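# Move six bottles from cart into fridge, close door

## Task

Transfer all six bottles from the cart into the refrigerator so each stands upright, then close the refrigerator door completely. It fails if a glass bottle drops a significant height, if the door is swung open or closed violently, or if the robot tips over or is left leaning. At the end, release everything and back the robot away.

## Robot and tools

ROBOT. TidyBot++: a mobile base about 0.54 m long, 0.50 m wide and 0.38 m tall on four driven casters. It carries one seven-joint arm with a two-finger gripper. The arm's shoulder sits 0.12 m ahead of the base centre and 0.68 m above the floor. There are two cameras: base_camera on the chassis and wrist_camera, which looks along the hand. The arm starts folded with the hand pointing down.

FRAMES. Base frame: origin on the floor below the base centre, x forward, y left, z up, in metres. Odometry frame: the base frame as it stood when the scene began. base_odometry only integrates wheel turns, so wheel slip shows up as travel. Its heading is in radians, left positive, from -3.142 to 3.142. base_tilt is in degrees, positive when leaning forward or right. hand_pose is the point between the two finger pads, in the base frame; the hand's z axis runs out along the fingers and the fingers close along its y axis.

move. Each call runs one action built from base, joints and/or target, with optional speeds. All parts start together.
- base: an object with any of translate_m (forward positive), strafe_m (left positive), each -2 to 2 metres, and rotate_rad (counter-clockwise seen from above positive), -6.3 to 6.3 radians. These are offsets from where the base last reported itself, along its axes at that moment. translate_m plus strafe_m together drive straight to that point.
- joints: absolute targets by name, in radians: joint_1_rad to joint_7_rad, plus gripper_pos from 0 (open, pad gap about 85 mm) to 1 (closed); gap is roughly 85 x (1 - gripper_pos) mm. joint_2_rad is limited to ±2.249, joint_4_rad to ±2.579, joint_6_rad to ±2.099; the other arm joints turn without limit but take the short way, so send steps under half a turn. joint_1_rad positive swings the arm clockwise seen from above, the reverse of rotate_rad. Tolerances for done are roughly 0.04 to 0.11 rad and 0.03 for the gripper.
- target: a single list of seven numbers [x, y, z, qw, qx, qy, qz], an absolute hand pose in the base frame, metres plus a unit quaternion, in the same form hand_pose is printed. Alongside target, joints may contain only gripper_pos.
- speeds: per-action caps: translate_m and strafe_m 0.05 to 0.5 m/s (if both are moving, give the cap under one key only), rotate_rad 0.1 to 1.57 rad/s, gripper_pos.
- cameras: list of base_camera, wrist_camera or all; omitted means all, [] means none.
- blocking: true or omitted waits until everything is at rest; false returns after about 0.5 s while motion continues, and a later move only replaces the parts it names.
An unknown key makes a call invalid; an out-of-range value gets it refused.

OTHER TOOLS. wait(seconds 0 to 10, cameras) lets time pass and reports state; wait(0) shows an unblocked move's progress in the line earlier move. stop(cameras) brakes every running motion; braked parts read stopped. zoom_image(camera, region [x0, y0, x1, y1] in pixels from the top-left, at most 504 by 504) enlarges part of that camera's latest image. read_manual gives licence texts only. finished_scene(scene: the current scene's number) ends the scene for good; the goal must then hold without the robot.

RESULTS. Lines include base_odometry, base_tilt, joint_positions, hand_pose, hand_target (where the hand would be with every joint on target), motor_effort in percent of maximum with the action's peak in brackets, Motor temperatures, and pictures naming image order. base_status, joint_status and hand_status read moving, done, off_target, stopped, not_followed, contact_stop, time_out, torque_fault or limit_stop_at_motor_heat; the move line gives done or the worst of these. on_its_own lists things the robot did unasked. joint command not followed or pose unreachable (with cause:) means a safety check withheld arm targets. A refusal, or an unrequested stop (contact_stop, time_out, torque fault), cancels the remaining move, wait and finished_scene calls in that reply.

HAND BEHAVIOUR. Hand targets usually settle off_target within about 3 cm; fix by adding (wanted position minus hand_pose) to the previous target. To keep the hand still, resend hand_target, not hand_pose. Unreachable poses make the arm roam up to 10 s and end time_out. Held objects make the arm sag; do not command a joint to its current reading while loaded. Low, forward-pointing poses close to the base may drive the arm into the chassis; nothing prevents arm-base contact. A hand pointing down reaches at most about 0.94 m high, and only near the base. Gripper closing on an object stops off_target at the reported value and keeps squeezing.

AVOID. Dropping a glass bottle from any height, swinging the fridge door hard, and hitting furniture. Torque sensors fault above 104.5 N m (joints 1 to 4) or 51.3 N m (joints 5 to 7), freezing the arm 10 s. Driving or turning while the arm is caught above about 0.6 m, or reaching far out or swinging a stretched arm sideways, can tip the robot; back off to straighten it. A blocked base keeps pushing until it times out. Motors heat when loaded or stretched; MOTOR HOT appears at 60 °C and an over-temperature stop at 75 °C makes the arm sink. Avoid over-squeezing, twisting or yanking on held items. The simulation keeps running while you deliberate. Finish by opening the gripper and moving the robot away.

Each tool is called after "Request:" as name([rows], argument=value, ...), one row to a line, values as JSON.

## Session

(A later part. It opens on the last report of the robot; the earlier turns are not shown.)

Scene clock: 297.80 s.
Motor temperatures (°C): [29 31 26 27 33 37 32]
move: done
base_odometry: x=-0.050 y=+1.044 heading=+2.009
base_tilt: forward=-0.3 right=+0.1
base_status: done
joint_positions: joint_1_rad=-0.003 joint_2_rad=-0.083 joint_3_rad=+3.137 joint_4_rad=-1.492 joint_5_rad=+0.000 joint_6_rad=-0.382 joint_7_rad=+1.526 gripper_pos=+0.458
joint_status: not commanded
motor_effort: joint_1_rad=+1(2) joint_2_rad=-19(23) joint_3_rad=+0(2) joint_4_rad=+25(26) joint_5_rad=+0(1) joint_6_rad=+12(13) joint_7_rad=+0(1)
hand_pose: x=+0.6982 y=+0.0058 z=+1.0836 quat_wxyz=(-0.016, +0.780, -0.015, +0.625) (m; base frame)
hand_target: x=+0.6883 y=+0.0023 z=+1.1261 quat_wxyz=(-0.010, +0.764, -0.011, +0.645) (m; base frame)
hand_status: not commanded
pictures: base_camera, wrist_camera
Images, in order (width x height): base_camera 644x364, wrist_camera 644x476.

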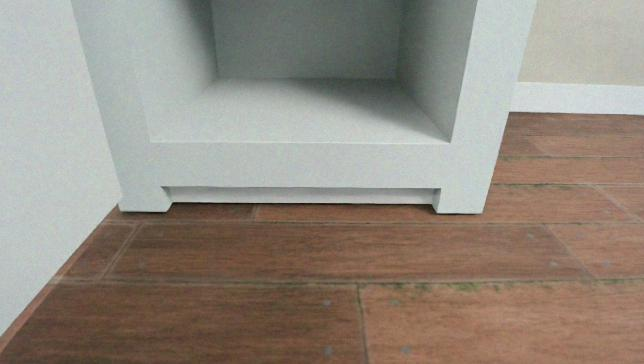

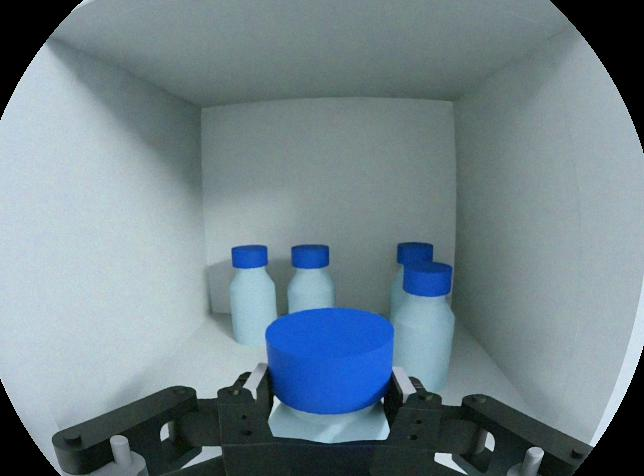

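Request:
move(base={"translate_m":0.215}, speeds={"translate_m":0.2}, cameras=[])

Request:
move(joints={"joint_4_rad":-1.56,"joint_6_rad":-0.28})

Request:
move(joints={"joint_4_rad":-1.62,"joint_6_rad":-0.19}, cameras=[])

Request:
move(joints={"joint_4_rad":-1.67,"joint_6_rad":-0.15})

Scene clock: 300.33 s.
Motor temperatures (°C): [29 31 26 27 33 37 32]
move: done
base_odometry: x=-0.141 y=+1.239 heading=+2.010
base_tilt: forward=-0.3 right=+0.1
base_status: done
joint_positions: joint_1_rad=-0.002 joint_2_rad=-0.082 joint_3_rad=+3.137 joint_4_rad=-1.491 joint_5_rad=+0.000 joint_6_rad=-0.383 joint_7_rad=+1.526 gripper_pos=+0.458
joint_status: not commanded
motor_effort: joint_1_rad=+1(2) joint_2_rad=-20(23) joint_3_rad=+1(2) joint_4_rad=+26(26) joint_5_rad=+0(1) joint_6_rad=+13(13) joint_7_rad=+0(1)
hand_pose: x=+0.6984 y=+0.0058 z=+1.0834 quat_wxyz=(-0.016, +0.781, -0.015, +0.624) (m; base frame)
hand_target: x=+0.6883 y=+0.0023 z=+1.1261 quat_wxyz=(-0.010, +0.764, -0.011, +0.645) (m; base frame)
hand_status: not commanded
pictures: none
No camera images: "cameras" was empty.

Scene clock: 301.37 s.
Motor temperatures (°C): [29 31 26 27 33 37 32]
move: done
base_odometry: x=-0.141 y=+1.239 heading=+2.010
base_tilt: forward=-0.3 right=+0.1
base_status: not commanded
joint_positions: joint_1_rad=-0.002 joint_2_rad=-0.083 joint_3_rad=+3.137 joint_4_rad=-1.563 joint_5_rad=+0.000 joint_6_rad=-0.338 joint_7_rad=+1.526 gripper_pos=+0.458
joint_status: all done
motor_effort: joint_1_rad=+1(1) joint_2_rad=-19(22) joint_3_rad=+0(1) joint_4_rad=+24(27) joint_5_rad=-1(1) joint_6_rad=+11(13) joint_7_rad=+1(1)
hand_pose: x=+0.6990 y=+0.0058 z=+1.0534 quat_wxyz=(-0.016, +0.789, -0.015, +0.614) (m; base frame)
hand_target: x=+0.6963 y=+0.0023 z=+1.0828 quat_wxyz=(-0.010, +0.764, -0.011, +0.645) (m; base frame)
hand_status: not commanded
pictures: base_camera, wrist_camera
Images, in order (width x height): base_camera 644x364, wrist_camera 644x476.

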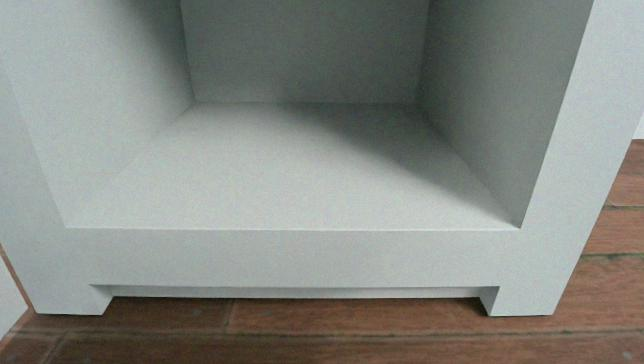

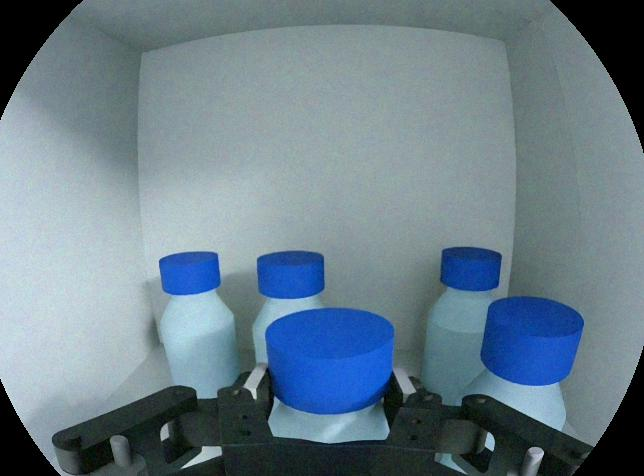

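Scene clock: 302.13 s.
Motor temperatures (°C): [29 31 26 27 33 37 32]
move: done
base_odometry: x=-0.141 y=+1.239 heading=+2.010
base_tilt: forward=-0.3 right=+0.1
base_status: not commanded
joint_positions: joint_1_rad=-0.002 joint_2_rad=-0.086 joint_3_rad=+3.137 joint_4_rad=-1.613 joint_5_rad=+0.000 joint_6_rad=-0.249 joint_7_rad=+1.526 gripper_pos=+0.458
joint_status: all done
motor_effort: joint_1_rad=+1(1) joint_2_rad=-16(19) joint_3_rad=+1(1) joint_4_rad=+23(24) joint_5_rad=+0(1) joint_6_rad=+9(11) joint_7_rad=+1(1)
hand_pose: x=+0.7014 y=+0.0058 z=+1.0517 quat_wxyz=(-0.017, +0.775, -0.015, +0.631) (m; base frame)
hand_target: x=+0.6992 y=+0.0023 z=+1.0733 quat_wxyz=(-0.011, +0.754, -0.011, +0.656) (m; base frame)
hand_status: not commanded
pictures: none
No camera images: "cameras" was empty.

Scene clock: 302.87 s.
Motor temperatures (°C): [29 31 26 27 33 37 32]
move: done
base_odometry: x=-0.141 y=+1.239 heading=+2.010
base_tilt: forward=-0.3 right=+0.1
base_status: not commanded
joint_positions: joint_1_rad=-0.002 joint_2_rad=-0.094 joint_3_rad=+3.137 joint_4_rad=-1.648 joint_5_rad=+0.000 joint_6_rad=-0.193 joint_7_rad=+1.526 gripper_pos=+0.458
joint_status: all done
motor_effort: joint_1_rad=+0(1) joint_2_rad=-16(17) joint_3_rad=+0(1) joint_4_rad=+21(22) joint_5_rad=+0(1) joint_6_rad=+8(10) joint_7_rad=+0(1)
hand_pose: x=+0.7003 y=+0.0058 z=+1.0512 quat_wxyz=(-0.017, +0.767, -0.014, +0.642) (m; base frame)
hand_target: x=+0.6992 y=+0.0023 z=+1.0545 quat_wxyz=(-0.010, +0.758, -0.011, +0.652) (m; base frame)
hand_status: not commanded
pictures: base_camera, wrist_camera
Images, in order (width x height): base_camera 644x364, wrist_camera 644x476.

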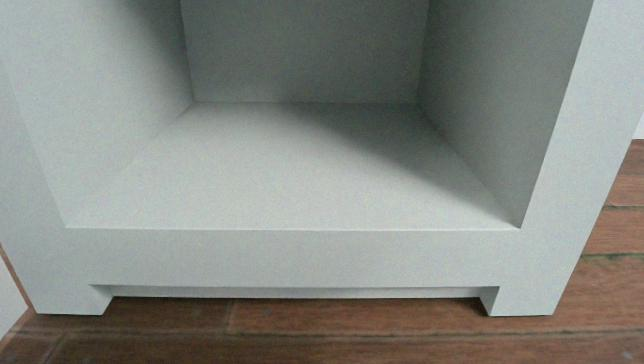

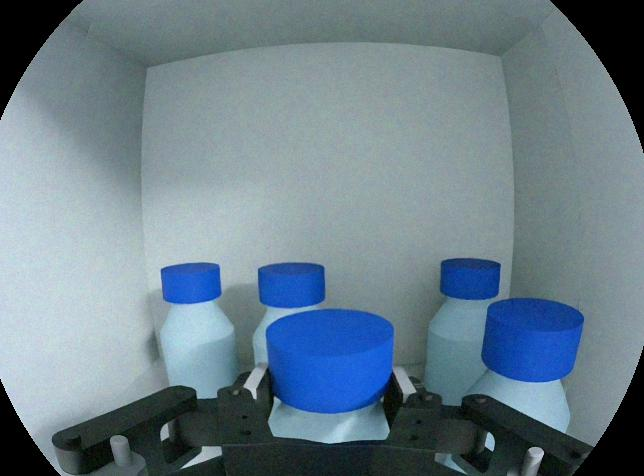

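Request:
move(joints={"joint_4_rad":-1.70,"joint_6_rad":-0.12}, cameras=["wrist_camera"])

Scene clock: 303.90 s.
Motor temperatures (°C): [29 31 26 27 33 37 32]
move: done
base_odometry: x=-0.141 y=+1.239 heading=+2.010
base_tilt: forward=-0.3 right=+0.1
base_status: not commanded
joint_positions: joint_1_rad=-0.002 joint_2_rad=-0.098 joint_3_rad=+3.137 joint_4_rad=-1.671 joint_5_rad=+0.000 joint_6_rad=-0.154 joint_7_rad=+1.526 gripper_pos=+0.458
joint_status: all done
motor_effort: joint_1_rad=+0(1) joint_2_rad=-14(15) joint_3_rad=+0(0) joint_4_rad=+19(21) joint_5_rad=+0(1) joint_6_rad=+7(8) joint_7_rad=+0(1)
hand_pose: x=+0.6996 y=+0.0058 z=+1.0510 quat_wxyz=(-0.017, +0.760, -0.014, +0.649) (m; base frame)
hand_target: x=+0.6990 y=+0.0023 z=+1.0450 quat_wxyz=(-0.010, +0.758, -0.011, +0.652) (m; base frame)
hand_status: not commanded
pictures: wrist_camera
Images, in order (width x height): wrist_camera 644x476.

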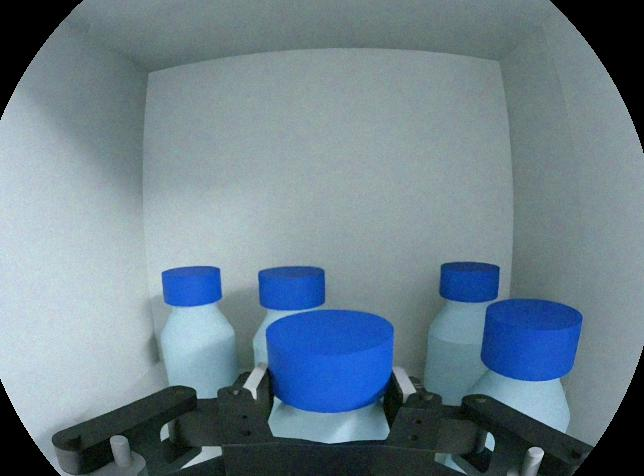

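Request:
move(joints={"joint_4_rad":-1.68,"joint_6_rad":-0.14,"gripper_pos":0.18}, cameras=["wrist_camera"])

Request:
move(base={"translate_m":-0.25,"strafe_m":0.008}, speeds={"translate_m":0.2})

Request:
move(base={"translate_m":-1.603,"strafe_m":-0.08}, cameras=[])

Request:
move(base={"rotate_rad":-1.16}, speeds={"rotate_rad":1.0}, joints={"joint_1_rad":0.3,"joint_2_rad":-0.2,"joint_3_rad":3.14,"joint_4_rad":-2.168,"joint_5_rad":0,"joint_6_rad":0.22,"joint_7_rad":1.54,"gripper_pos":0.2})

Scene clock: 305.90 s.
Motor temperatures (°C): [29 31 26 27 33 37 32]
move: done
base_odometry: x=-0.141 y=+1.239 heading=+2.010
base_tilt: forward=-0.3 right=+0.1
base_status: not commanded
joint_positions: joint_1_rad=-0.002 joint_2_rad=-0.098 joint_3_rad=+3.137 joint_4_rad=-1.673 joint_5_rad=+0.000 joint_6_rad=-0.154 joint_7_rad=+1.526 gripper_pos=+0.180
joint_status: all done
motor_effort: joint_1_rad=+1(1) joint_2_rad=-15(16) joint_3_rad=+0(1) joint_4_rad=+21(21) joint_5_rad=+0(1) joint_6_rad=+7(9) joint_7_rad=+0(1)
hand_pose: x=+0.6995 y=+0.0058 z=+1.0499 quat_wxyz=(-0.017, +0.761, -0.014, +0.649) (m; base frame)
hand_target: x=+0.6992 y=+0.0023 z=+1.0513 quat_wxyz=(-0.010, +0.758, -0.011, +0.652) (m; base frame)
hand_status: not commanded
pictures: wrist_camera
Images, in order (width x height): wrist_camera 644x476.

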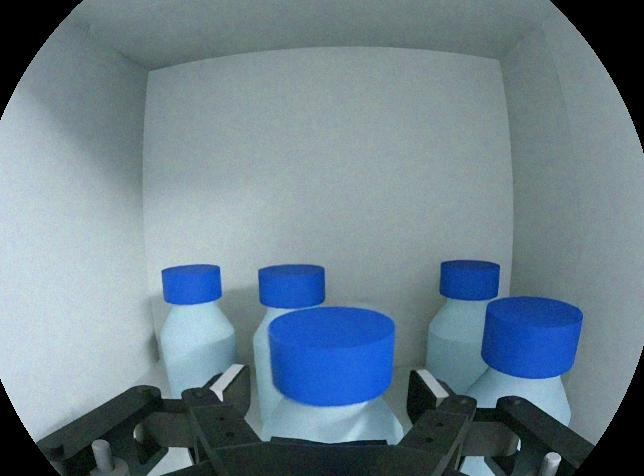

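Scene clock: 307.90 s.
Motor temperatures (°C): [29 31 26 27 33 37 32]
move: done
base_odometry: x=-0.043 y=+1.009 heading=+2.010
base_tilt: forward=-0.3 right=+0.1
base_status: done
joint_positions: joint_1_rad=-0.002 joint_2_rad=-0.106 joint_3_rad=+3.137 joint_4_rad=-1.673 joint_5_rad=+0.000 joint_6_rad=-0.154 joint_7_rad=+1.526 gripper_pos=+0.180
joint_status: not commanded
motor_effort: joint_1_rad=+1(2) joint_2_rad=-16(19) joint_3_rad=+0(2) joint_4_rad=+21(22) joint_5_rad=+0(1) joint_6_rad=+8(9) joint_7_rad=+0(1)
hand_pose: x=+0.6967 y=+0.0056 z=+1.0544 quat_wxyz=(-0.017, +0.758, -0.014, +0.651) (m; base frame)
hand_target: x=+0.6992 y=+0.0023 z=+1.0513 quat_wxyz=(-0.010, +0.758, -0.011, +0.652) (m; base frame)
hand_status: not commanded
pictures: base_camera, wrist_camera
Images, in order (width x height): base_camera 644x364, wrist_camera 644x476.

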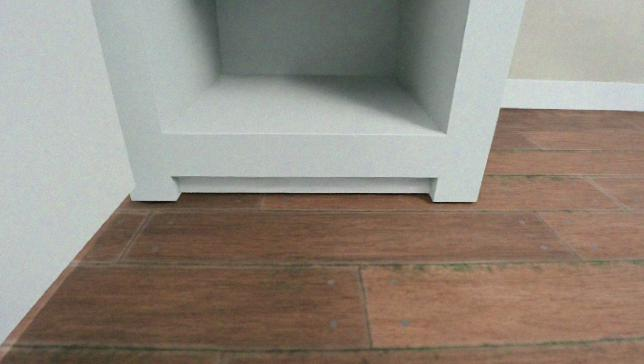

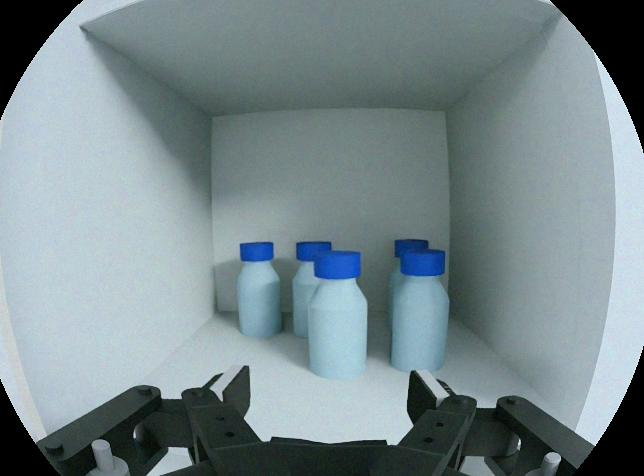

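Scene clock: 312.10 s.
Motor temperatures (°C): [29 31 26 27 33 37 32]
move: done
base_odometry: x=+0.711 y=-0.409 heading=+2.010
base_tilt: forward=-0.3 right=+0.1
base_status: done
joint_positions: joint_1_rad=-0.002 joint_2_rad=-0.108 joint_3_rad=+3.137 joint_4_rad=-1.673 joint_5_rad=+0.000 joint_6_rad=-0.154 joint_7_rad=+1.526 gripper_pos=+0.180
joint_status: not commanded
motor_effort: joint_1_rad=+1(2) joint_2_rad=-15(18) joint_3_rad=+0(1) joint_4_rad=+21(22) joint_5_rad=+0(1) joint_6_rad=+8(9) joint_7_rad=+1(1)
hand_pose: x=+0.6957 y=+0.0056 z=+1.0559 quat_wxyz=(-0.017, +0.757, -0.014, +0.652) (m; base frame)
hand_target: x=+0.6992 y=+0.0023 z=+1.0513 quat_wxyz=(-0.010, +0.758, -0.011, +0.652) (m; base frame)
hand_status: not commanded
pictures: none
No camera images: "cameras" was empty.

Scene clock: 314.20 s.
Motor temperatures (°C): [29 31 26 27 33 37 32]
move: done
base_odometry: x=+0.711 y=-0.409 heading=+0.851
base_tilt: forward=-0.3 right=+0.1
base_status: done
joint_positions: joint_1_rad=+0.295 joint_2_rad=-0.187 joint_3_rad=+3.137 joint_4_rad=-2.147 joint_5_rad=+0.000 joint_6_rad=+0.170 joint_7_rad=+1.526 gripper_pos=+0.200
joint_status: all done
motor_effort: joint_1_rad=+1(4) joint_2_rad=-10(16) joint_3_rad=+0(6) joint_4_rad=+20(21) joint_5_rad=+0(1) joint_6_rad=+8(9) joint_7_rad=+1(1)
hand_pose: x=+0.6142 y=-0.1464 z=+0.9086 quat_wxyz=(+0.077, +0.769, -0.130, +0.621) (m; base frame)
hand_target: x=+0.6095 y=-0.1494 z=+0.9177 quat_wxyz=(+0.086, +0.757, -0.126, +0.636) (m; base frame)
hand_status: not commanded
pictures: base_camera, wrist_camera
Images, in order (width x height): base_camera 644x364, wrist_camera 644x476.

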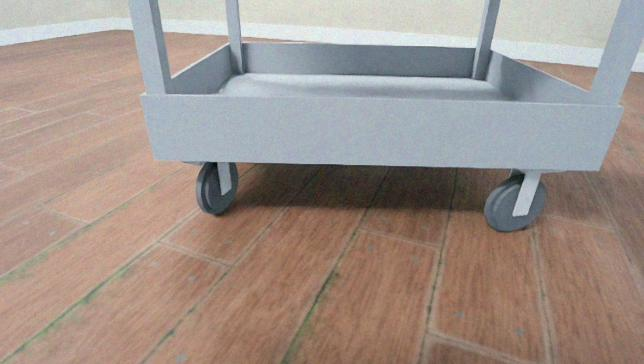

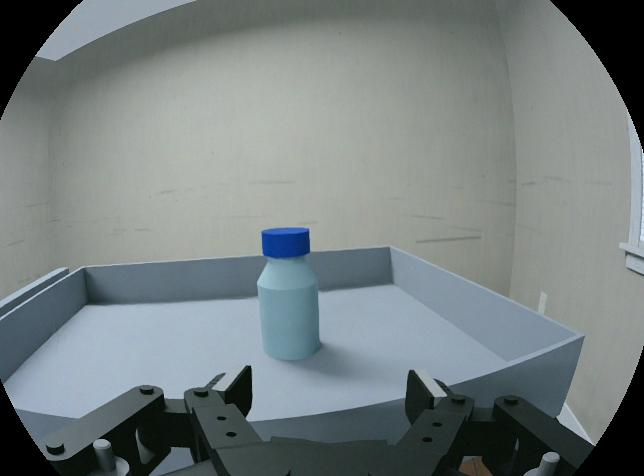

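Request:
move(base={"translate_m":0.14,"strafe_m":0.008}, speeds={"translate_m":0.25}, cameras=["wrist_camera"])

Scene clock: 315.87 s.
Motor temperatures (°C): [29 31 26 27 33 37 32]
move: done
base_odometry: x=+0.797 y=-0.298 heading=+0.849
base_tilt: forward=-0.3 right=+0.1
base_status: done
joint_positions: joint_1_rad=+0.295 joint_2_rad=-0.200 joint_3_rad=+3.137 joint_4_rad=-2.150 joint_5_rad=+0.000 joint_6_rad=+0.173 joint_7_rad=+1.526 gripper_pos=+0.200
joint_status: not commanded
motor_effort: joint_1_rad=+0(2) joint_2_rad=-10(14) joint_3_rad=+1(1) joint_4_rad=+20(20) joint_5_rad=+0(1) joint_6_rad=+8(9) joint_7_rad=+0(1)
hand_pose: x=+0.6110 y=-0.1455 z=+0.9144 quat_wxyz=(+0.077, +0.765, -0.129, +0.626) (m; base frame)
hand_target: x=+0.6095 y=-0.1494 z=+0.9177 quat_wxyz=(+0.086, +0.757, -0.126, +0.636) (m; base frame)
hand_status: not commanded
pictures: wrist_camera
Images, in order (width x height): wrist_camera 644x476.

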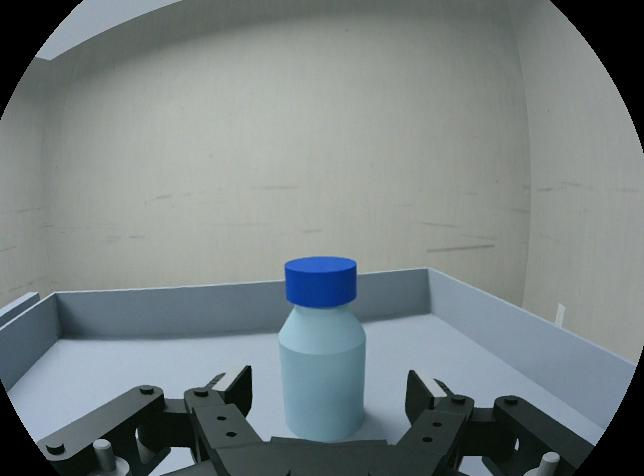

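Request:
move(base={"translate_m":0.08,"strafe_m":-0.016}, speeds={"translate_m":0.12})

Scene clock: 317.30 s.
Motor temperatures (°C): [29 31 26 27 33 37 32]
move: done
base_odometry: x=+0.862 y=-0.249 heading=+0.850
base_tilt: forward=-0.3 right=+0.1
base_status: done
joint_positions: joint_1_rad=+0.295 joint_2_rad=-0.203 joint_3_rad=+3.137 joint_4_rad=-2.151 joint_5_rad=+0.000 joint_6_rad=+0.174 joint_7_rad=+1.526 gripper_pos=+0.200
joint_status: not commanded
motor_effort: joint_1_rad=+1(2) joint_2_rad=-11(13) joint_3_rad=+1(2) joint_4_rad=+20(20) joint_5_rad=-1(1) joint_6_rad=+8(9) joint_7_rad=+0(1)
hand_pose: x=+0.6102 y=-0.1453 z=+0.9153 quat_wxyz=(+0.078, +0.764, -0.129, +0.627) (m; base frame)
hand_target: x=+0.6095 y=-0.1494 z=+0.9177 quat_wxyz=(+0.086, +0.757, -0.126, +0.636) (m; base frame)
hand_status: not commanded
pictures: base_camera, wrist_camera
Images, in order (width x height): base_camera 644x364, wrist_camera 644x476.

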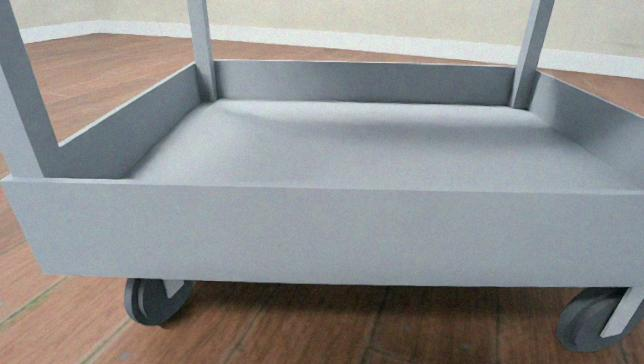

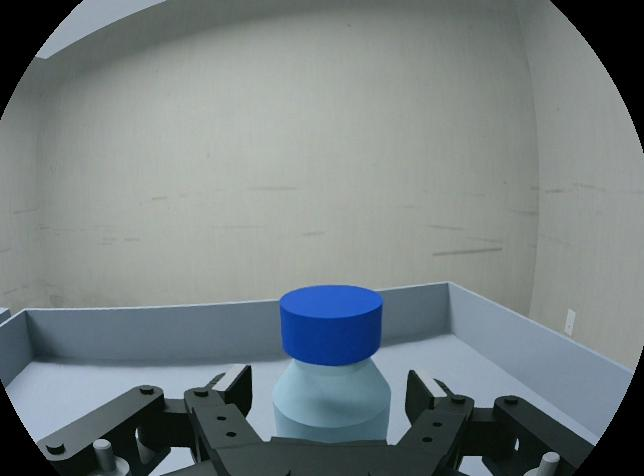

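Request:
move(base={"translate_m":0.039,"strafe_m":-0.011}, speeds={"translate_m":0.1}, cameras=["wrist_camera"])

Request:
move(joints={"gripper_pos":0.7}, cameras=["wrist_camera"])

Request:
move(joints={"joint_2_rad":-0.35,"joint_4_rad":-1.78,"joint_6_rad":-0.29})

Scene clock: 318.77 s.
Motor temperatures (°C): [29 31 26 27 33 37 32]
move: done
base_odometry: x=+0.896 y=-0.226 heading=+0.850
base_tilt: forward=-0.3 right=+0.1
base_status: done
joint_positions: joint_1_rad=+0.295 joint_2_rad=-0.205 joint_3_rad=+3.137 joint_4_rad=-2.152 joint_5_rad=+0.000 joint_6_rad=+0.175 joint_7_rad=+1.526 gripper_pos=+0.200
joint_status: not commanded
motor_effort: joint_1_rad=+0(1) joint_2_rad=-10(13) joint_3_rad=+0(1) joint_4_rad=+20(20) joint_5_rad=+0(1) joint_6_rad=+8(9) joint_7_rad=+0(1)
hand_pose: x=+0.6097 y=-0.1451 z=+0.9161 quat_wxyz=(+0.078, +0.764, -0.129, +0.628) (m; base frame)
hand_target: x=+0.6095 y=-0.1494 z=+0.9177 quat_wxyz=(+0.086, +0.757, -0.126, +0.636) (m; base frame)
hand_status: not commanded
pictures: wrist_camera
Images, in order (width x height): wrist_camera 644x476.

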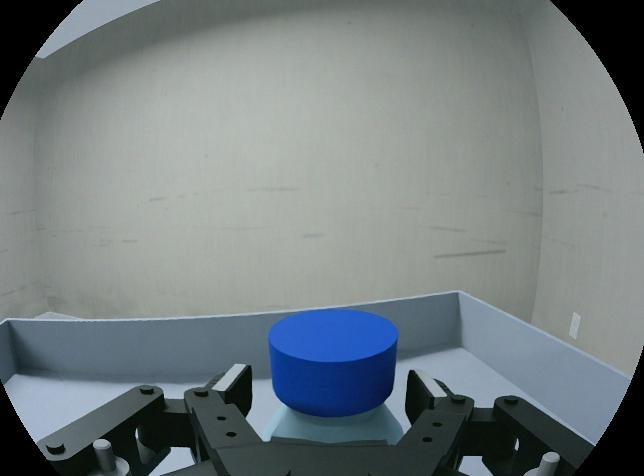

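Scene clock: 319.60 s.
Motor temperatures (°C): [29 31 26 27 33 37 32]
move: off_target
base_odometry: x=+0.896 y=-0.226 heading=+0.850
base_tilt: forward=-0.3 right=+0.1
base_status: not commanded
joint_positions: joint_1_rad=+0.295 joint_2_rad=-0.205 joint_3_rad=+3.137 joint_4_rad=-2.152 joint_5_rad=+0.000 joint_6_rad=+0.177 joint_7_rad=+1.526 gripper_pos=+0.458
joint_status: gripper_pos off_target (ended at +0.458, target +0.700)
motor_effort: joint_1_rad=+1(1) joint_2_rad=-10(11) joint_3_rad=+0(1) joint_4_rad=+20(20) joint_5_rad=+1(1) joint_6_rad=+8(8) joint_7_rad=+0(1)
hand_pose: x=+0.6097 y=-0.1452 z=+0.9165 quat_wxyz=(+0.078, +0.763, -0.129, +0.628) (m; base frame)
hand_target: x=+0.6095 y=-0.1494 z=+0.9177 quat_wxyz=(+0.086, +0.757, -0.126, +0.636) (m; base frame)
hand_status: not commanded
pictures: wrist_camera
Images, in order (width x height): wrist_camera 644x476.

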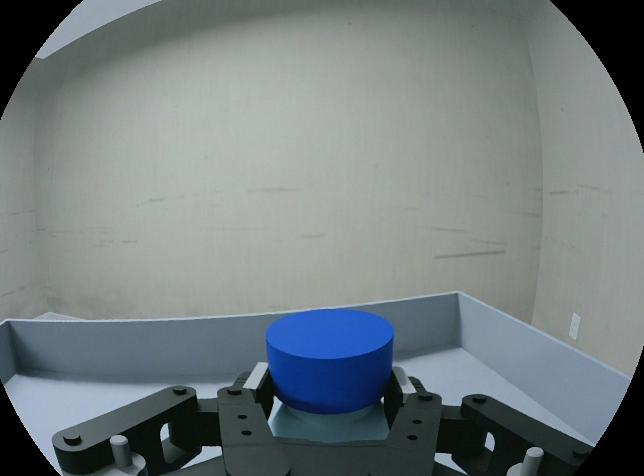

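Scene clock: 321.43 s.
Motor temperatures (°C): [29 31 26 27 33 37 32]
move: off_target
base_odometry: x=+0.896 y=-0.226 heading=+0.850
base_tilt: forward=-0.3 right=+0.1
base_status: not commanded
joint_positions: joint_1_rad=+0.295 joint_2_rad=-0.330 joint_3_rad=+3.137 joint_4_rad=-1.844 joint_5_rad=+0.000 joint_6_rad=-0.245 joint_7_rad=+1.526 gripper_pos=+0.458
joint_status: joint_4_rad off_target (ended at -1.844, target -1.780); the others done
motor_effort: joint_1_rad=+1(2) joint_2_rad=-10(17) joint_3_rad=+0(1) joint_4_rad=+26(28) joint_5_rad=+0(1) joint_6_rad=+12(13) joint_7_rad=+0(1)
hand_pose: x=+0.5826 y=-0.1368 z=+1.0393 quat_wxyz=(+0.079, +0.760, -0.128, +0.633) (m; base frame)
hand_target: x=+0.5733 y=-0.1381 z=+1.0749 quat_wxyz=(+0.087, +0.748, -0.124, +0.647) (m; base frame)
hand_status: not commanded
pictures: base_camera, wrist_camera
Images, in order (width x height): base_camera 644x364, wrist_camera 644x476.

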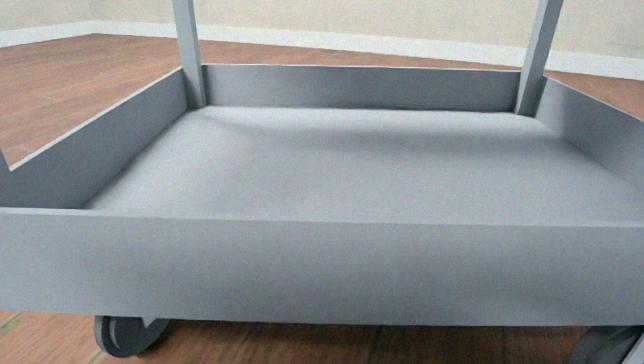

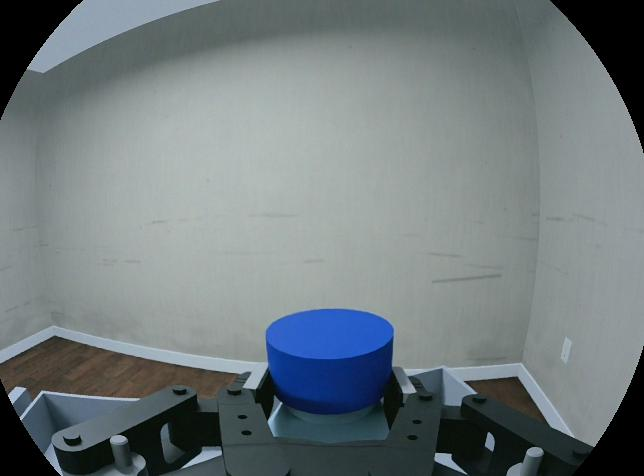

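Request:
move(base={"translate_m":-0.3}, speeds={"translate_m":0.35}, cameras=[])

Request:
move(base={"rotate_rad":1.165}, speeds={"rotate_rad":1.0}, joints={"joint_1_rad":-0.157,"joint_2_rad":-0.1,"joint_4_rad":-1.42,"joint_6_rad":-0.42}, cameras=[])

Request:
move(base={"translate_m":1.2,"strafe_m":0.05})

Scene clock: 324.47 s.
Motor temperatures (°C): [29 31 26 27 33 37 32]
move: done
base_odometry: x=+0.698 y=-0.452 heading=+0.850
base_tilt: forward=-0.3 right=+0.1
base_status: done
joint_positions: joint_1_rad=+0.295 joint_2_rad=-0.336 joint_3_rad=+3.137 joint_4_rad=-1.844 joint_5_rad=+0.000 joint_6_rad=-0.251 joint_7_rad=+1.526 gripper_pos=+0.458
joint_status: not commanded
motor_effort: joint_1_rad=+1(2) joint_2_rad=-11(16) joint_3_rad=+1(3) joint_4_rad=+26(27) joint_5_rad=+0(1) joint_6_rad=+12(13) joint_7_rad=+0(1)
hand_pose: x=+0.5802 y=-0.1361 z=+1.0406 quat_wxyz=(+0.079, +0.760, -0.128, +0.633) (m; base frame)
hand_target: x=+0.5733 y=-0.1381 z=+1.0749 quat_wxyz=(+0.087, +0.748, -0.124, +0.647) (m; base frame)
hand_status: not commanded
pictures: none
No camera images: "cameras" was empty.

Scene clock: 326.57 s.
Motor temperatures (°C): [29 31 26 27 33 37 32]
move: off_target
base_odometry: x=+0.698 y=-0.452 heading=+2.014
base_tilt: forward=-0.3 right=+0.1
base_status: done
joint_positions: joint_1_rad=-0.159 joint_2_rad=-0.091 joint_3_rad=+3.137 joint_4_rad=-1.495 joint_5_rad=+0.000 joint_6_rad=-0.376 joint_7_rad=+1.526 gripper_pos=+0.458
joint_status: joint_4_rad off_target (ended at -1.495, target -1.420); the others done
motor_effort: joint_1_rad=+1(4) joint_2_rad=-19(23) joint_3_rad=+0(4) joint_4_rad=+25(27) joint_5_rad=+0(1) joint_6_rad=+11(13) joint_7_rad=+0(1)
hand_pose: x=+0.6874 y=+0.0953 z=+1.0883 quat_wxyz=(-0.065, +0.776, +0.046, +0.626) (m; base frame)
hand_target: x=+0.6810 y=+0.0913 z=+1.1261 quat_wxyz=(-0.061, +0.763, +0.049, +0.642) (m; base frame)
hand_status: not commanded
pictures: none
No camera images: "cameras" was empty.

Scene clock: 330.07 s.
Motor temperatures (°C): [29 31 26 27 33 37 32]
move: done
base_odometry: x=+0.138 y=+0.611 heading=+2.016
base_tilt: forward=-0.3 right=+0.1
base_status: done
joint_positions: joint_1_rad=-0.159 joint_2_rad=-0.085 joint_3_rad=+3.137 joint_4_rad=-1.491 joint_5_rad=+0.000 joint_6_rad=-0.380 joint_7_rad=+1.526 gripper_pos=+0.458
joint_status: not commanded
motor_effort: joint_1_rad=+1(2) joint_2_rad=-19(23) joint_3_rad=+0(1) joint_4_rad=+25(27) joint_5_rad=-1(1) joint_6_rad=+12(13) joint_7_rad=+0(1)
hand_pose: x=+0.6894 y=+0.0956 z=+1.0862 quat_wxyz=(-0.065, +0.778, +0.046, +0.624) (m; base frame)
hand_target: x=+0.6810 y=+0.0913 z=+1.1261 quat_wxyz=(-0.061, +0.763, +0.049, +0.642) (m; base frame)
hand_status: not commanded
pictures: base_camera, wrist_camera
Images, in order (width x height): base_camera 644x364, wrist_camera 644x476.

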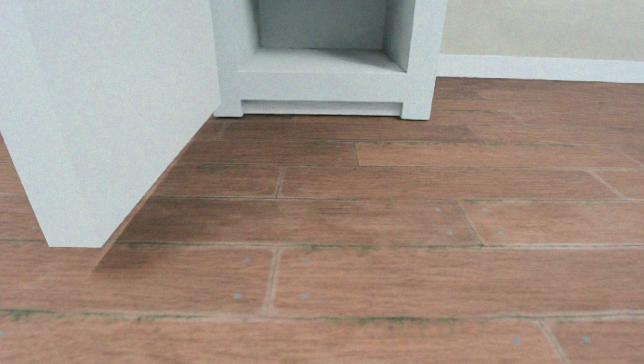

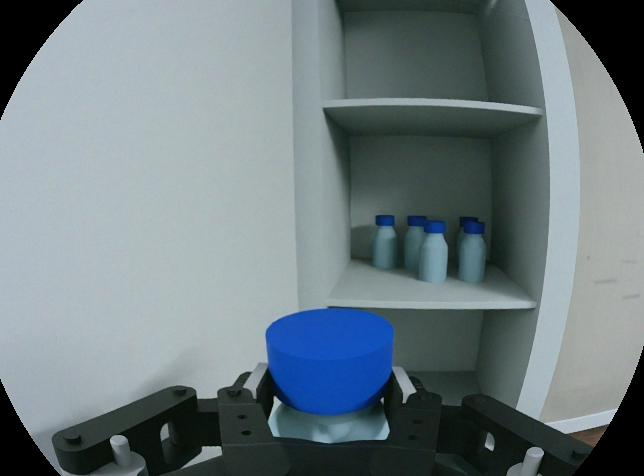

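Request:
move()

Scene clock: 332.30 s.
Motor temperatures (°C): [29 31 26 27 33 37 32]
base_odometry: x=+0.138 y=+0.611 heading=+2.016
base_tilt: forward=-0.3 right=+0.1
base_status: done
joint_positions: joint_1_rad=-0.159 joint_2_rad=-0.085 joint_3_rad=+3.137 joint_4_rad=-1.491 joint_5_rad=+0.000 joint_6_rad=-0.380 joint_7_rad=+1.526 gripper_pos=+0.458
joint_status: not commanded
motor_effort: joint_1_rad=+1(2) joint_2_rad=-20(23) joint_3_rad=+0(1) joint_4_rad=+25(27) joint_5_rad=+0(1) joint_6_rad=+12(13) joint_7_rad=+0(1)
hand_pose: x=+0.6894 y=+0.0956 z=+1.0862 quat_wxyz=(-0.065, +0.778, +0.046, +0.624) (m; base frame)
hand_target: x=+0.6810 y=+0.0913 z=+1.1261 quat_wxyz=(-0.061, +0.763, +0.049, +0.642) (m; base frame)
hand_status: not commanded
pictures: base_camera, wrist_camera
Images, in order (width x height): base_camera 644x364, wrist_camera 644x476.

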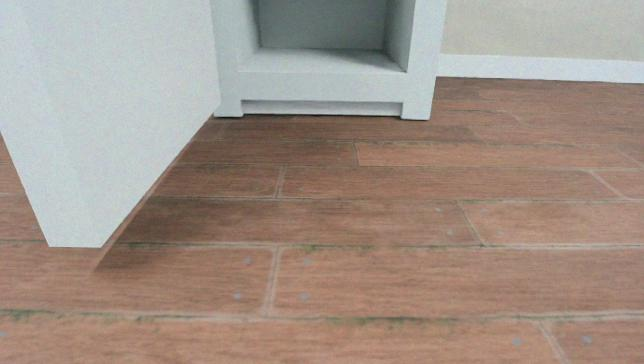

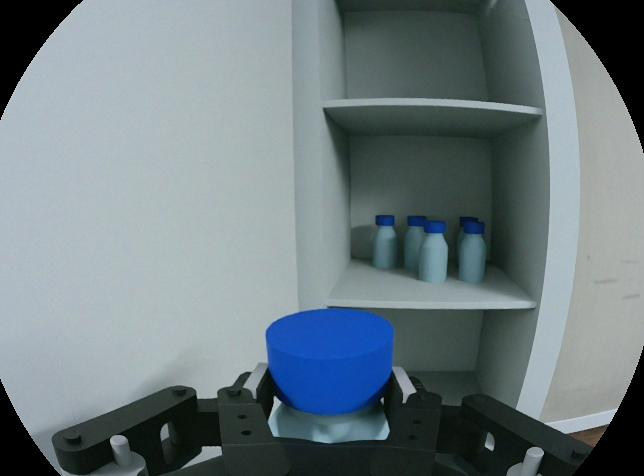

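Request:
move(base={"translate_m":0.37,"strafe_m":-0.008}, speeds={"translate_m":0.3})

Scene clock: 335.00 s.
Motor temperatures (°C): [29 31 26 27 33 37 32]
move: done
base_odometry: x=-0.015 y=+0.948 heading=+2.016
base_tilt: forward=-0.3 right=+0.1
base_status: done
joint_positions: joint_1_rad=-0.159 joint_2_rad=-0.084 joint_3_rad=+3.137 joint_4_rad=-1.490 joint_5_rad=+0.000 joint_6_rad=-0.381 joint_7_rad=+1.526 gripper_pos=+0.458
joint_status: not commanded
motor_effort: joint_1_rad=+1(2) joint_2_rad=-19(23) joint_3_rad=+0(2) joint_4_rad=+25(26) joint_5_rad=-1(1) joint_6_rad=+12(13) joint_7_rad=+0(1)
hand_pose: x=+0.6899 y=+0.0957 z=+1.0855 quat_wxyz=(-0.065, +0.778, +0.046, +0.623) (m; base frame)
hand_target: x=+0.6810 y=+0.0913 z=+1.1261 quat_wxyz=(-0.061, +0.763, +0.049, +0.642) (m; base frame)
hand_status: not commanded
pictures: base_camera, wrist_camera
Images, in order (width x height): base_camera 644x364, wrist_camera 644x476.

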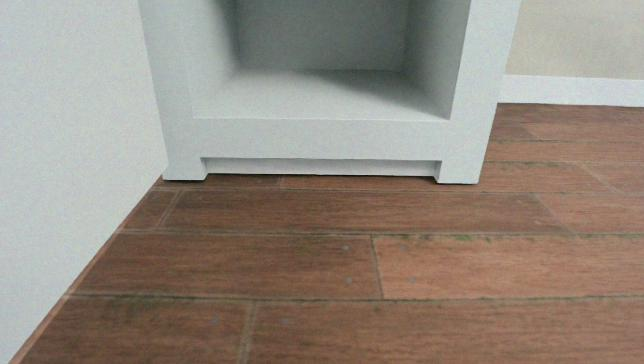

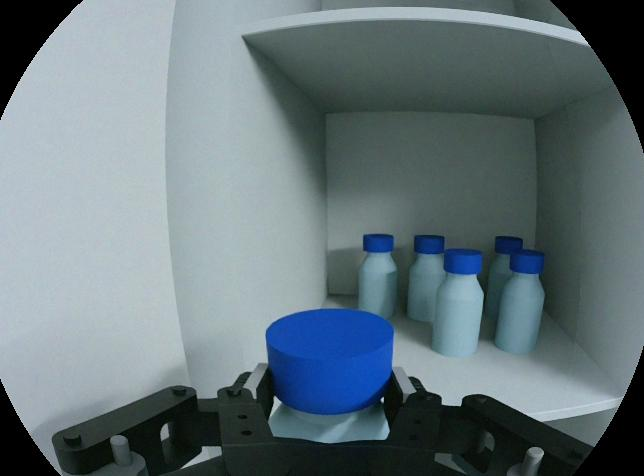

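Request:
move(base={"translate_m":0.2,"strafe_m":-0.018}, speeds={"translate_m":0.2})

Request:
wait(seconds=0.3)

Scene clock: 337.53 s.
Motor temperatures (°C): [29 31 26 27 33 37 32]
move: done
base_odometry: x=-0.085 y=+1.136 heading=+2.017
base_tilt: forward=-0.3 right=+0.1
base_status: done
joint_positions: joint_1_rad=-0.159 joint_2_rad=-0.084 joint_3_rad=+3.137 joint_4_rad=-1.490 joint_5_rad=+0.000 joint_6_rad=-0.382 joint_7_rad=+1.526 gripper_pos=+0.458
joint_status: not commanded
motor_effort: joint_1_rad=+1(2) joint_2_rad=-20(24) joint_3_rad=+0(3) joint_4_rad=+25(26) joint_5_rad=+0(1) joint_6_rad=+12(13) joint_7_rad=+0(1)
hand_pose: x=+0.6900 y=+0.0957 z=+1.0856 quat_wxyz=(-0.065, +0.778, +0.046, +0.623) (m; base frame)
hand_target: x=+0.6810 y=+0.0913 z=+1.1261 quat_wxyz=(-0.061, +0.763, +0.049, +0.642) (m; base frame)
hand_status: not commanded
pictures: base_camera, wrist_camera
Images, in order (width x height): base_camera 644x364, wrist_camera 644x476.

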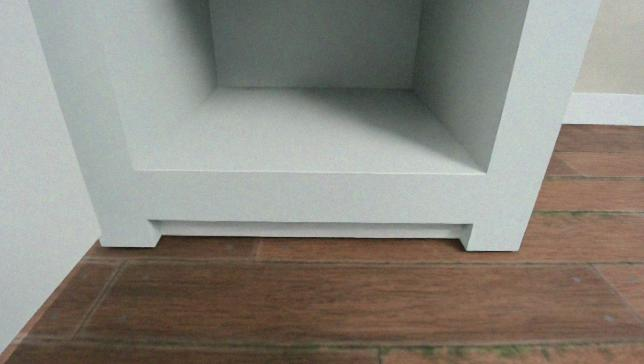

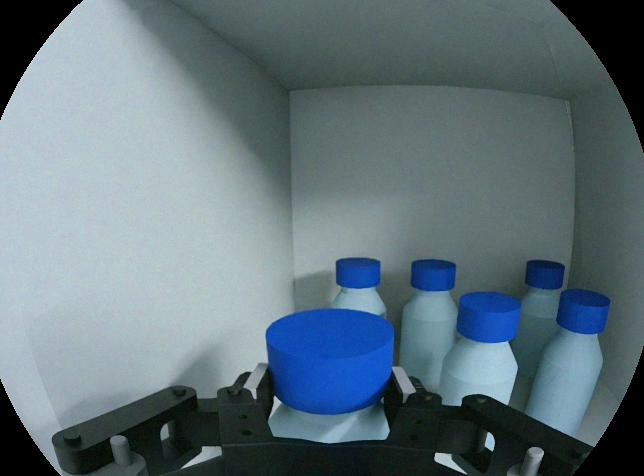

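Scene clock: 337.83 s.
Motor temperatures (°C): [29 31 26 27 33 37 32]
base_odometry: x=-0.085 y=+1.136 heading=+2.017
base_tilt: forward=-0.3 right=+0.1
base_status: done
joint_positions: joint_1_rad=-0.159 joint_2_rad=-0.084 joint_3_rad=+3.137 joint_4_rad=-1.490 joint_5_rad=+0.000 joint_6_rad=-0.382 joint_7_rad=+1.526 gripper_pos=+0.458
joint_status: not commanded
motor_effort: joint_1_rad=+1(2) joint_2_rad=-19(24) joint_3_rad=+1(3) joint_4_rad=+25(26) joint_5_rad=+0(1) joint_6_rad=+12(13) joint_7_rad=+0(1)
hand_pose: x=+0.6900 y=+0.0957 z=+1.0856 quat_wxyz=(-0.065, +0.778, +0.046, +0.623) (m; base frame)
hand_target: x=+0.6810 y=+0.0913 z=+1.1261 quat_wxyz=(-0.061, +0.763, +0.049, +0.642) (m; base frame)
hand_status: not commanded
wait: 0.30 s; at rest by 0.27 s
pictures: base_camera, wrist_camera
Images, in order (width x height): base_camera 644x364, wrist_camera 644x476.

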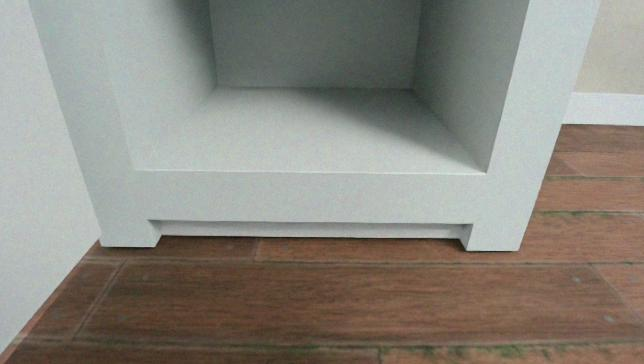

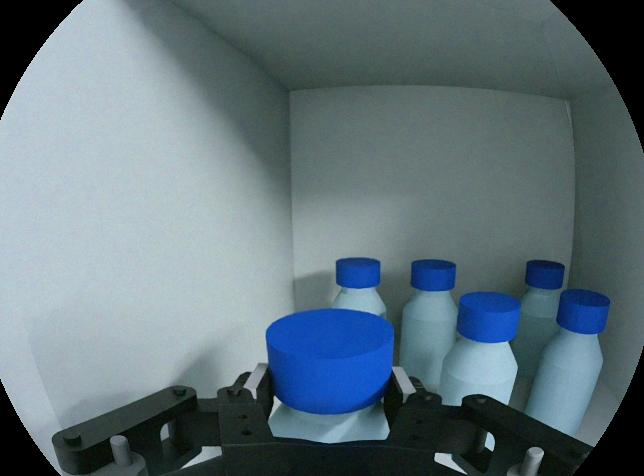

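Request:
move(base={"translate_m":0.125}, speeds={"translate_m":0.15})

Request:
move(joints={"joint_4_rad":-1.56,"joint_6_rad":-0.28})

Request:
move(joints={"joint_4_rad":-1.62,"joint_6_rad":-0.19})

Request:
move(joints={"joint_4_rad":-1.67,"joint_6_rad":-0.15})

Scene clock: 340.00 s.
Motor temperatures (°C): [29 31 26 27 33 37 32]
move: done
base_odometry: x=-0.139 y=+1.249 heading=+2.016
base_tilt: forward=-0.3 right=+0.1
base_status: done
joint_positions: joint_1_rad=-0.159 joint_2_rad=-0.083 joint_3_rad=+3.137 joint_4_rad=-1.489 joint_5_rad=+0.000 joint_6_rad=-0.382 joint_7_rad=+1.526 gripper_pos=+0.458
joint_status: not commanded
motor_effort: joint_1_rad=+0(3) joint_2_rad=-20(23) joint_3_rad=+1(3) joint_4_rad=+25(26) joint_5_rad=+0(1) joint_6_rad=+12(13) joint_7_rad=+0(1)
hand_pose: x=+0.6901 y=+0.0958 z=+1.0855 quat_wxyz=(-0.065, +0.778, +0.046, +0.623) (m; base frame)
hand_target: x=+0.6810 y=+0.0913 z=+1.1261 quat_wxyz=(-0.061, +0.763, +0.049, +0.642) (m; base frame)
hand_status: not commanded
pictures: base_camera, wrist_camera
Images, in order (width x height): base_camera 644x364, wrist_camera 644x476.

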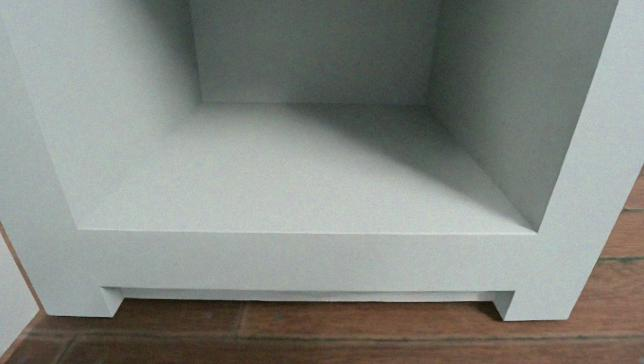

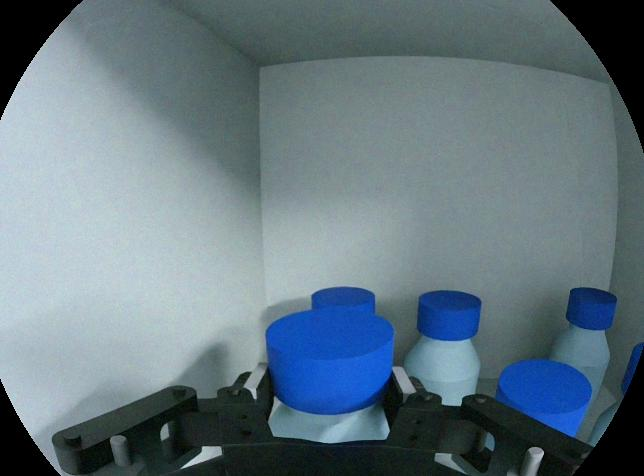

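Scene clock: 341.03 s.
Motor temperatures (°C): [29 31 26 27 33 37 32]
move: done
base_odometry: x=-0.139 y=+1.249 heading=+2.016
base_tilt: forward=-0.3 right=+0.1
base_status: not commanded
joint_positions: joint_1_rad=-0.159 joint_2_rad=-0.084 joint_3_rad=+3.137 joint_4_rad=-1.563 joint_5_rad=+0.000 joint_6_rad=-0.337 joint_7_rad=+1.526 gripper_pos=+0.458
joint_status: all done
motor_effort: joint_1_rad=+1(1) joint_2_rad=-19(22) joint_3_rad=+0(1) joint_4_rad=+24(26) joint_5_rad=+0(1) joint_6_rad=+11(13) joint_7_rad=+0(1)
hand_pose: x=+0.6907 y=+0.0959 z=+1.0543 quat_wxyz=(-0.064, +0.787, +0.047, +0.612) (m; base frame)
hand_target: x=+0.6888 y=+0.0926 z=+1.0828 quat_wxyz=(-0.061, +0.763, +0.049, +0.642) (m; base frame)
hand_status: not commanded
pictures: base_camera, wrist_camera
Images, in order (width x height): base_camera 644x364, wrist_camera 644x476.

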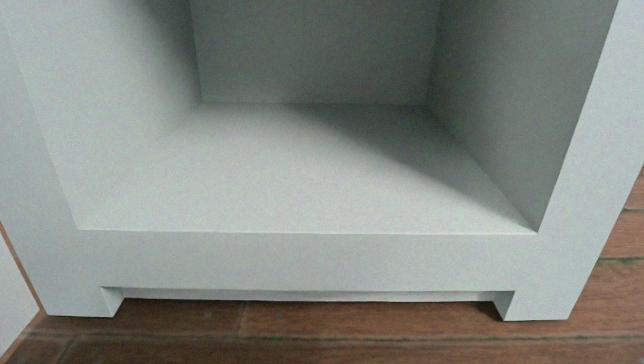

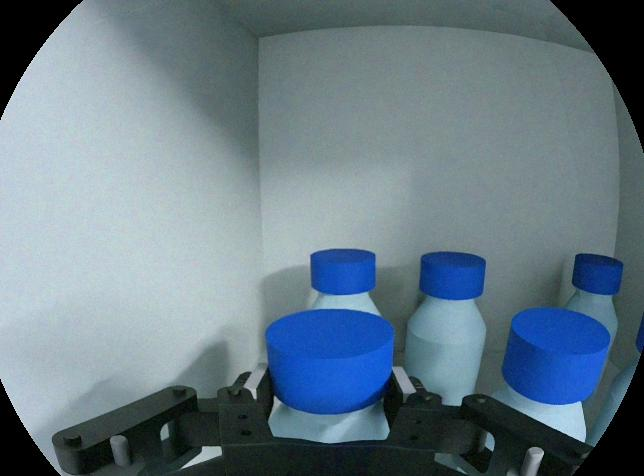

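Scene clock: 341.80 s.
Motor temperatures (°C): [29 31 26 27 33 37 32]
move: done
base_odometry: x=-0.139 y=+1.249 heading=+2.016
base_tilt: forward=-0.3 right=+0.1
base_status: not commanded
joint_positions: joint_1_rad=-0.159 joint_2_rad=-0.087 joint_3_rad=+3.137 joint_4_rad=-1.612 joint_5_rad=+0.000 joint_6_rad=-0.248 joint_7_rad=+1.526 gripper_pos=+0.458
joint_status: all done
motor_effort: joint_1_rad=+1(1) joint_2_rad=-17(19) joint_3_rad=+0(1) joint_4_rad=+23(25) joint_5_rad=+0(1) joint_6_rad=+10(11) joint_7_rad=+1(1)
hand_pose: x=+0.6933 y=+0.0963 z=+1.0526 quat_wxyz=(-0.066, +0.774, +0.046, +0.628) (m; base frame)
hand_target: x=+0.6917 y=+0.0930 z=+1.0732 quat_wxyz=(-0.062, +0.753, +0.048, +0.653) (m; base frame)
hand_status: not commanded
pictures: base_camera, wrist_camera
Images, in order (width x height): base_camera 644x364, wrist_camera 644x476.

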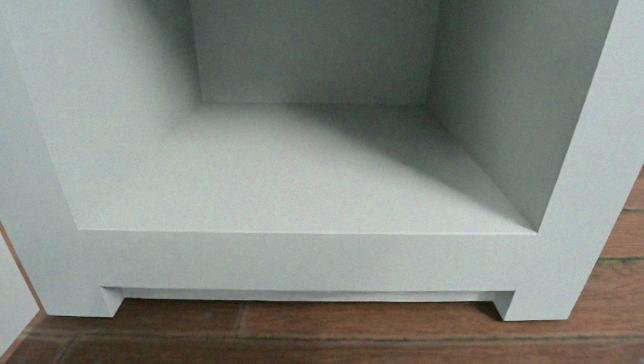

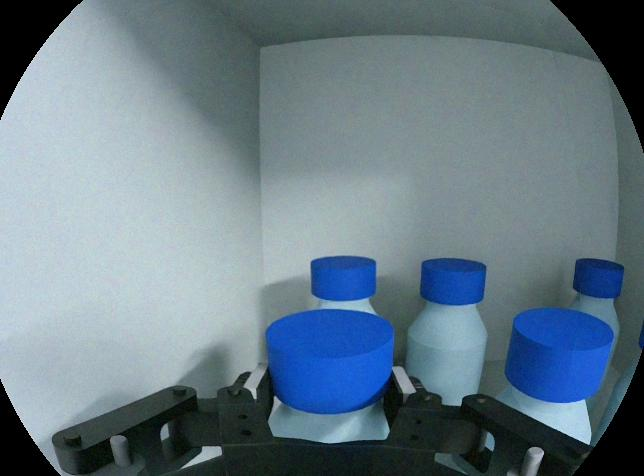

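Scene clock: 342.53 s.
Motor temperatures (°C): [29 31 26 27 33 37 32]
move: done
base_odometry: x=-0.139 y=+1.249 heading=+2.016
base_tilt: forward=-0.3 right=+0.1
base_status: not commanded
joint_positions: joint_1_rad=-0.159 joint_2_rad=-0.095 joint_3_rad=+3.137 joint_4_rad=-1.648 joint_5_rad=+0.000 joint_6_rad=-0.193 joint_7_rad=+1.526 gripper_pos=+0.458
joint_status: all done
motor_effort: joint_1_rad=+0(1) joint_2_rad=-15(17) joint_3_rad=+0(1) joint_4_rad=+21(23) joint_5_rad=+0(1) joint_6_rad=+8(10) joint_7_rad=+0(1)
hand_pose: x=+0.6919 y=+0.0961 z=+1.0521 quat_wxyz=(-0.067, +0.765, +0.045, +0.639) (m; base frame)
hand_target: x=+0.6917 y=+0.0930 z=+1.0545 quat_wxyz=(-0.062, +0.756, +0.048, +0.650) (m; base frame)
hand_status: not commanded
pictures: base_camera, wrist_camera
Images, in order (width x height): base_camera 644x364, wrist_camera 644x476.

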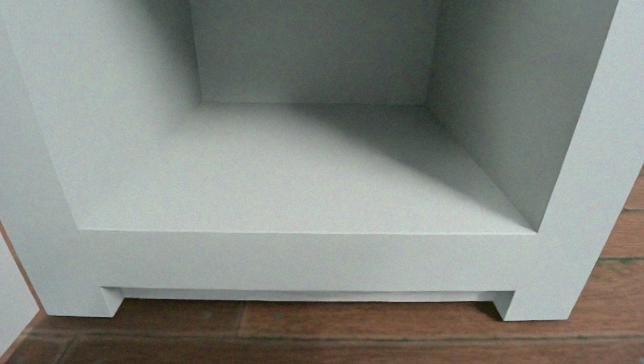

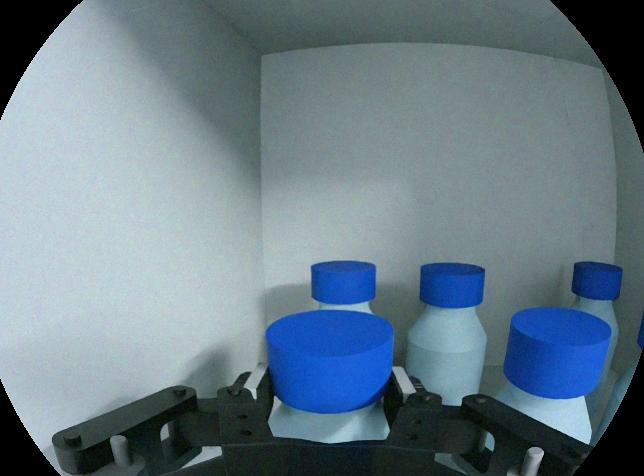

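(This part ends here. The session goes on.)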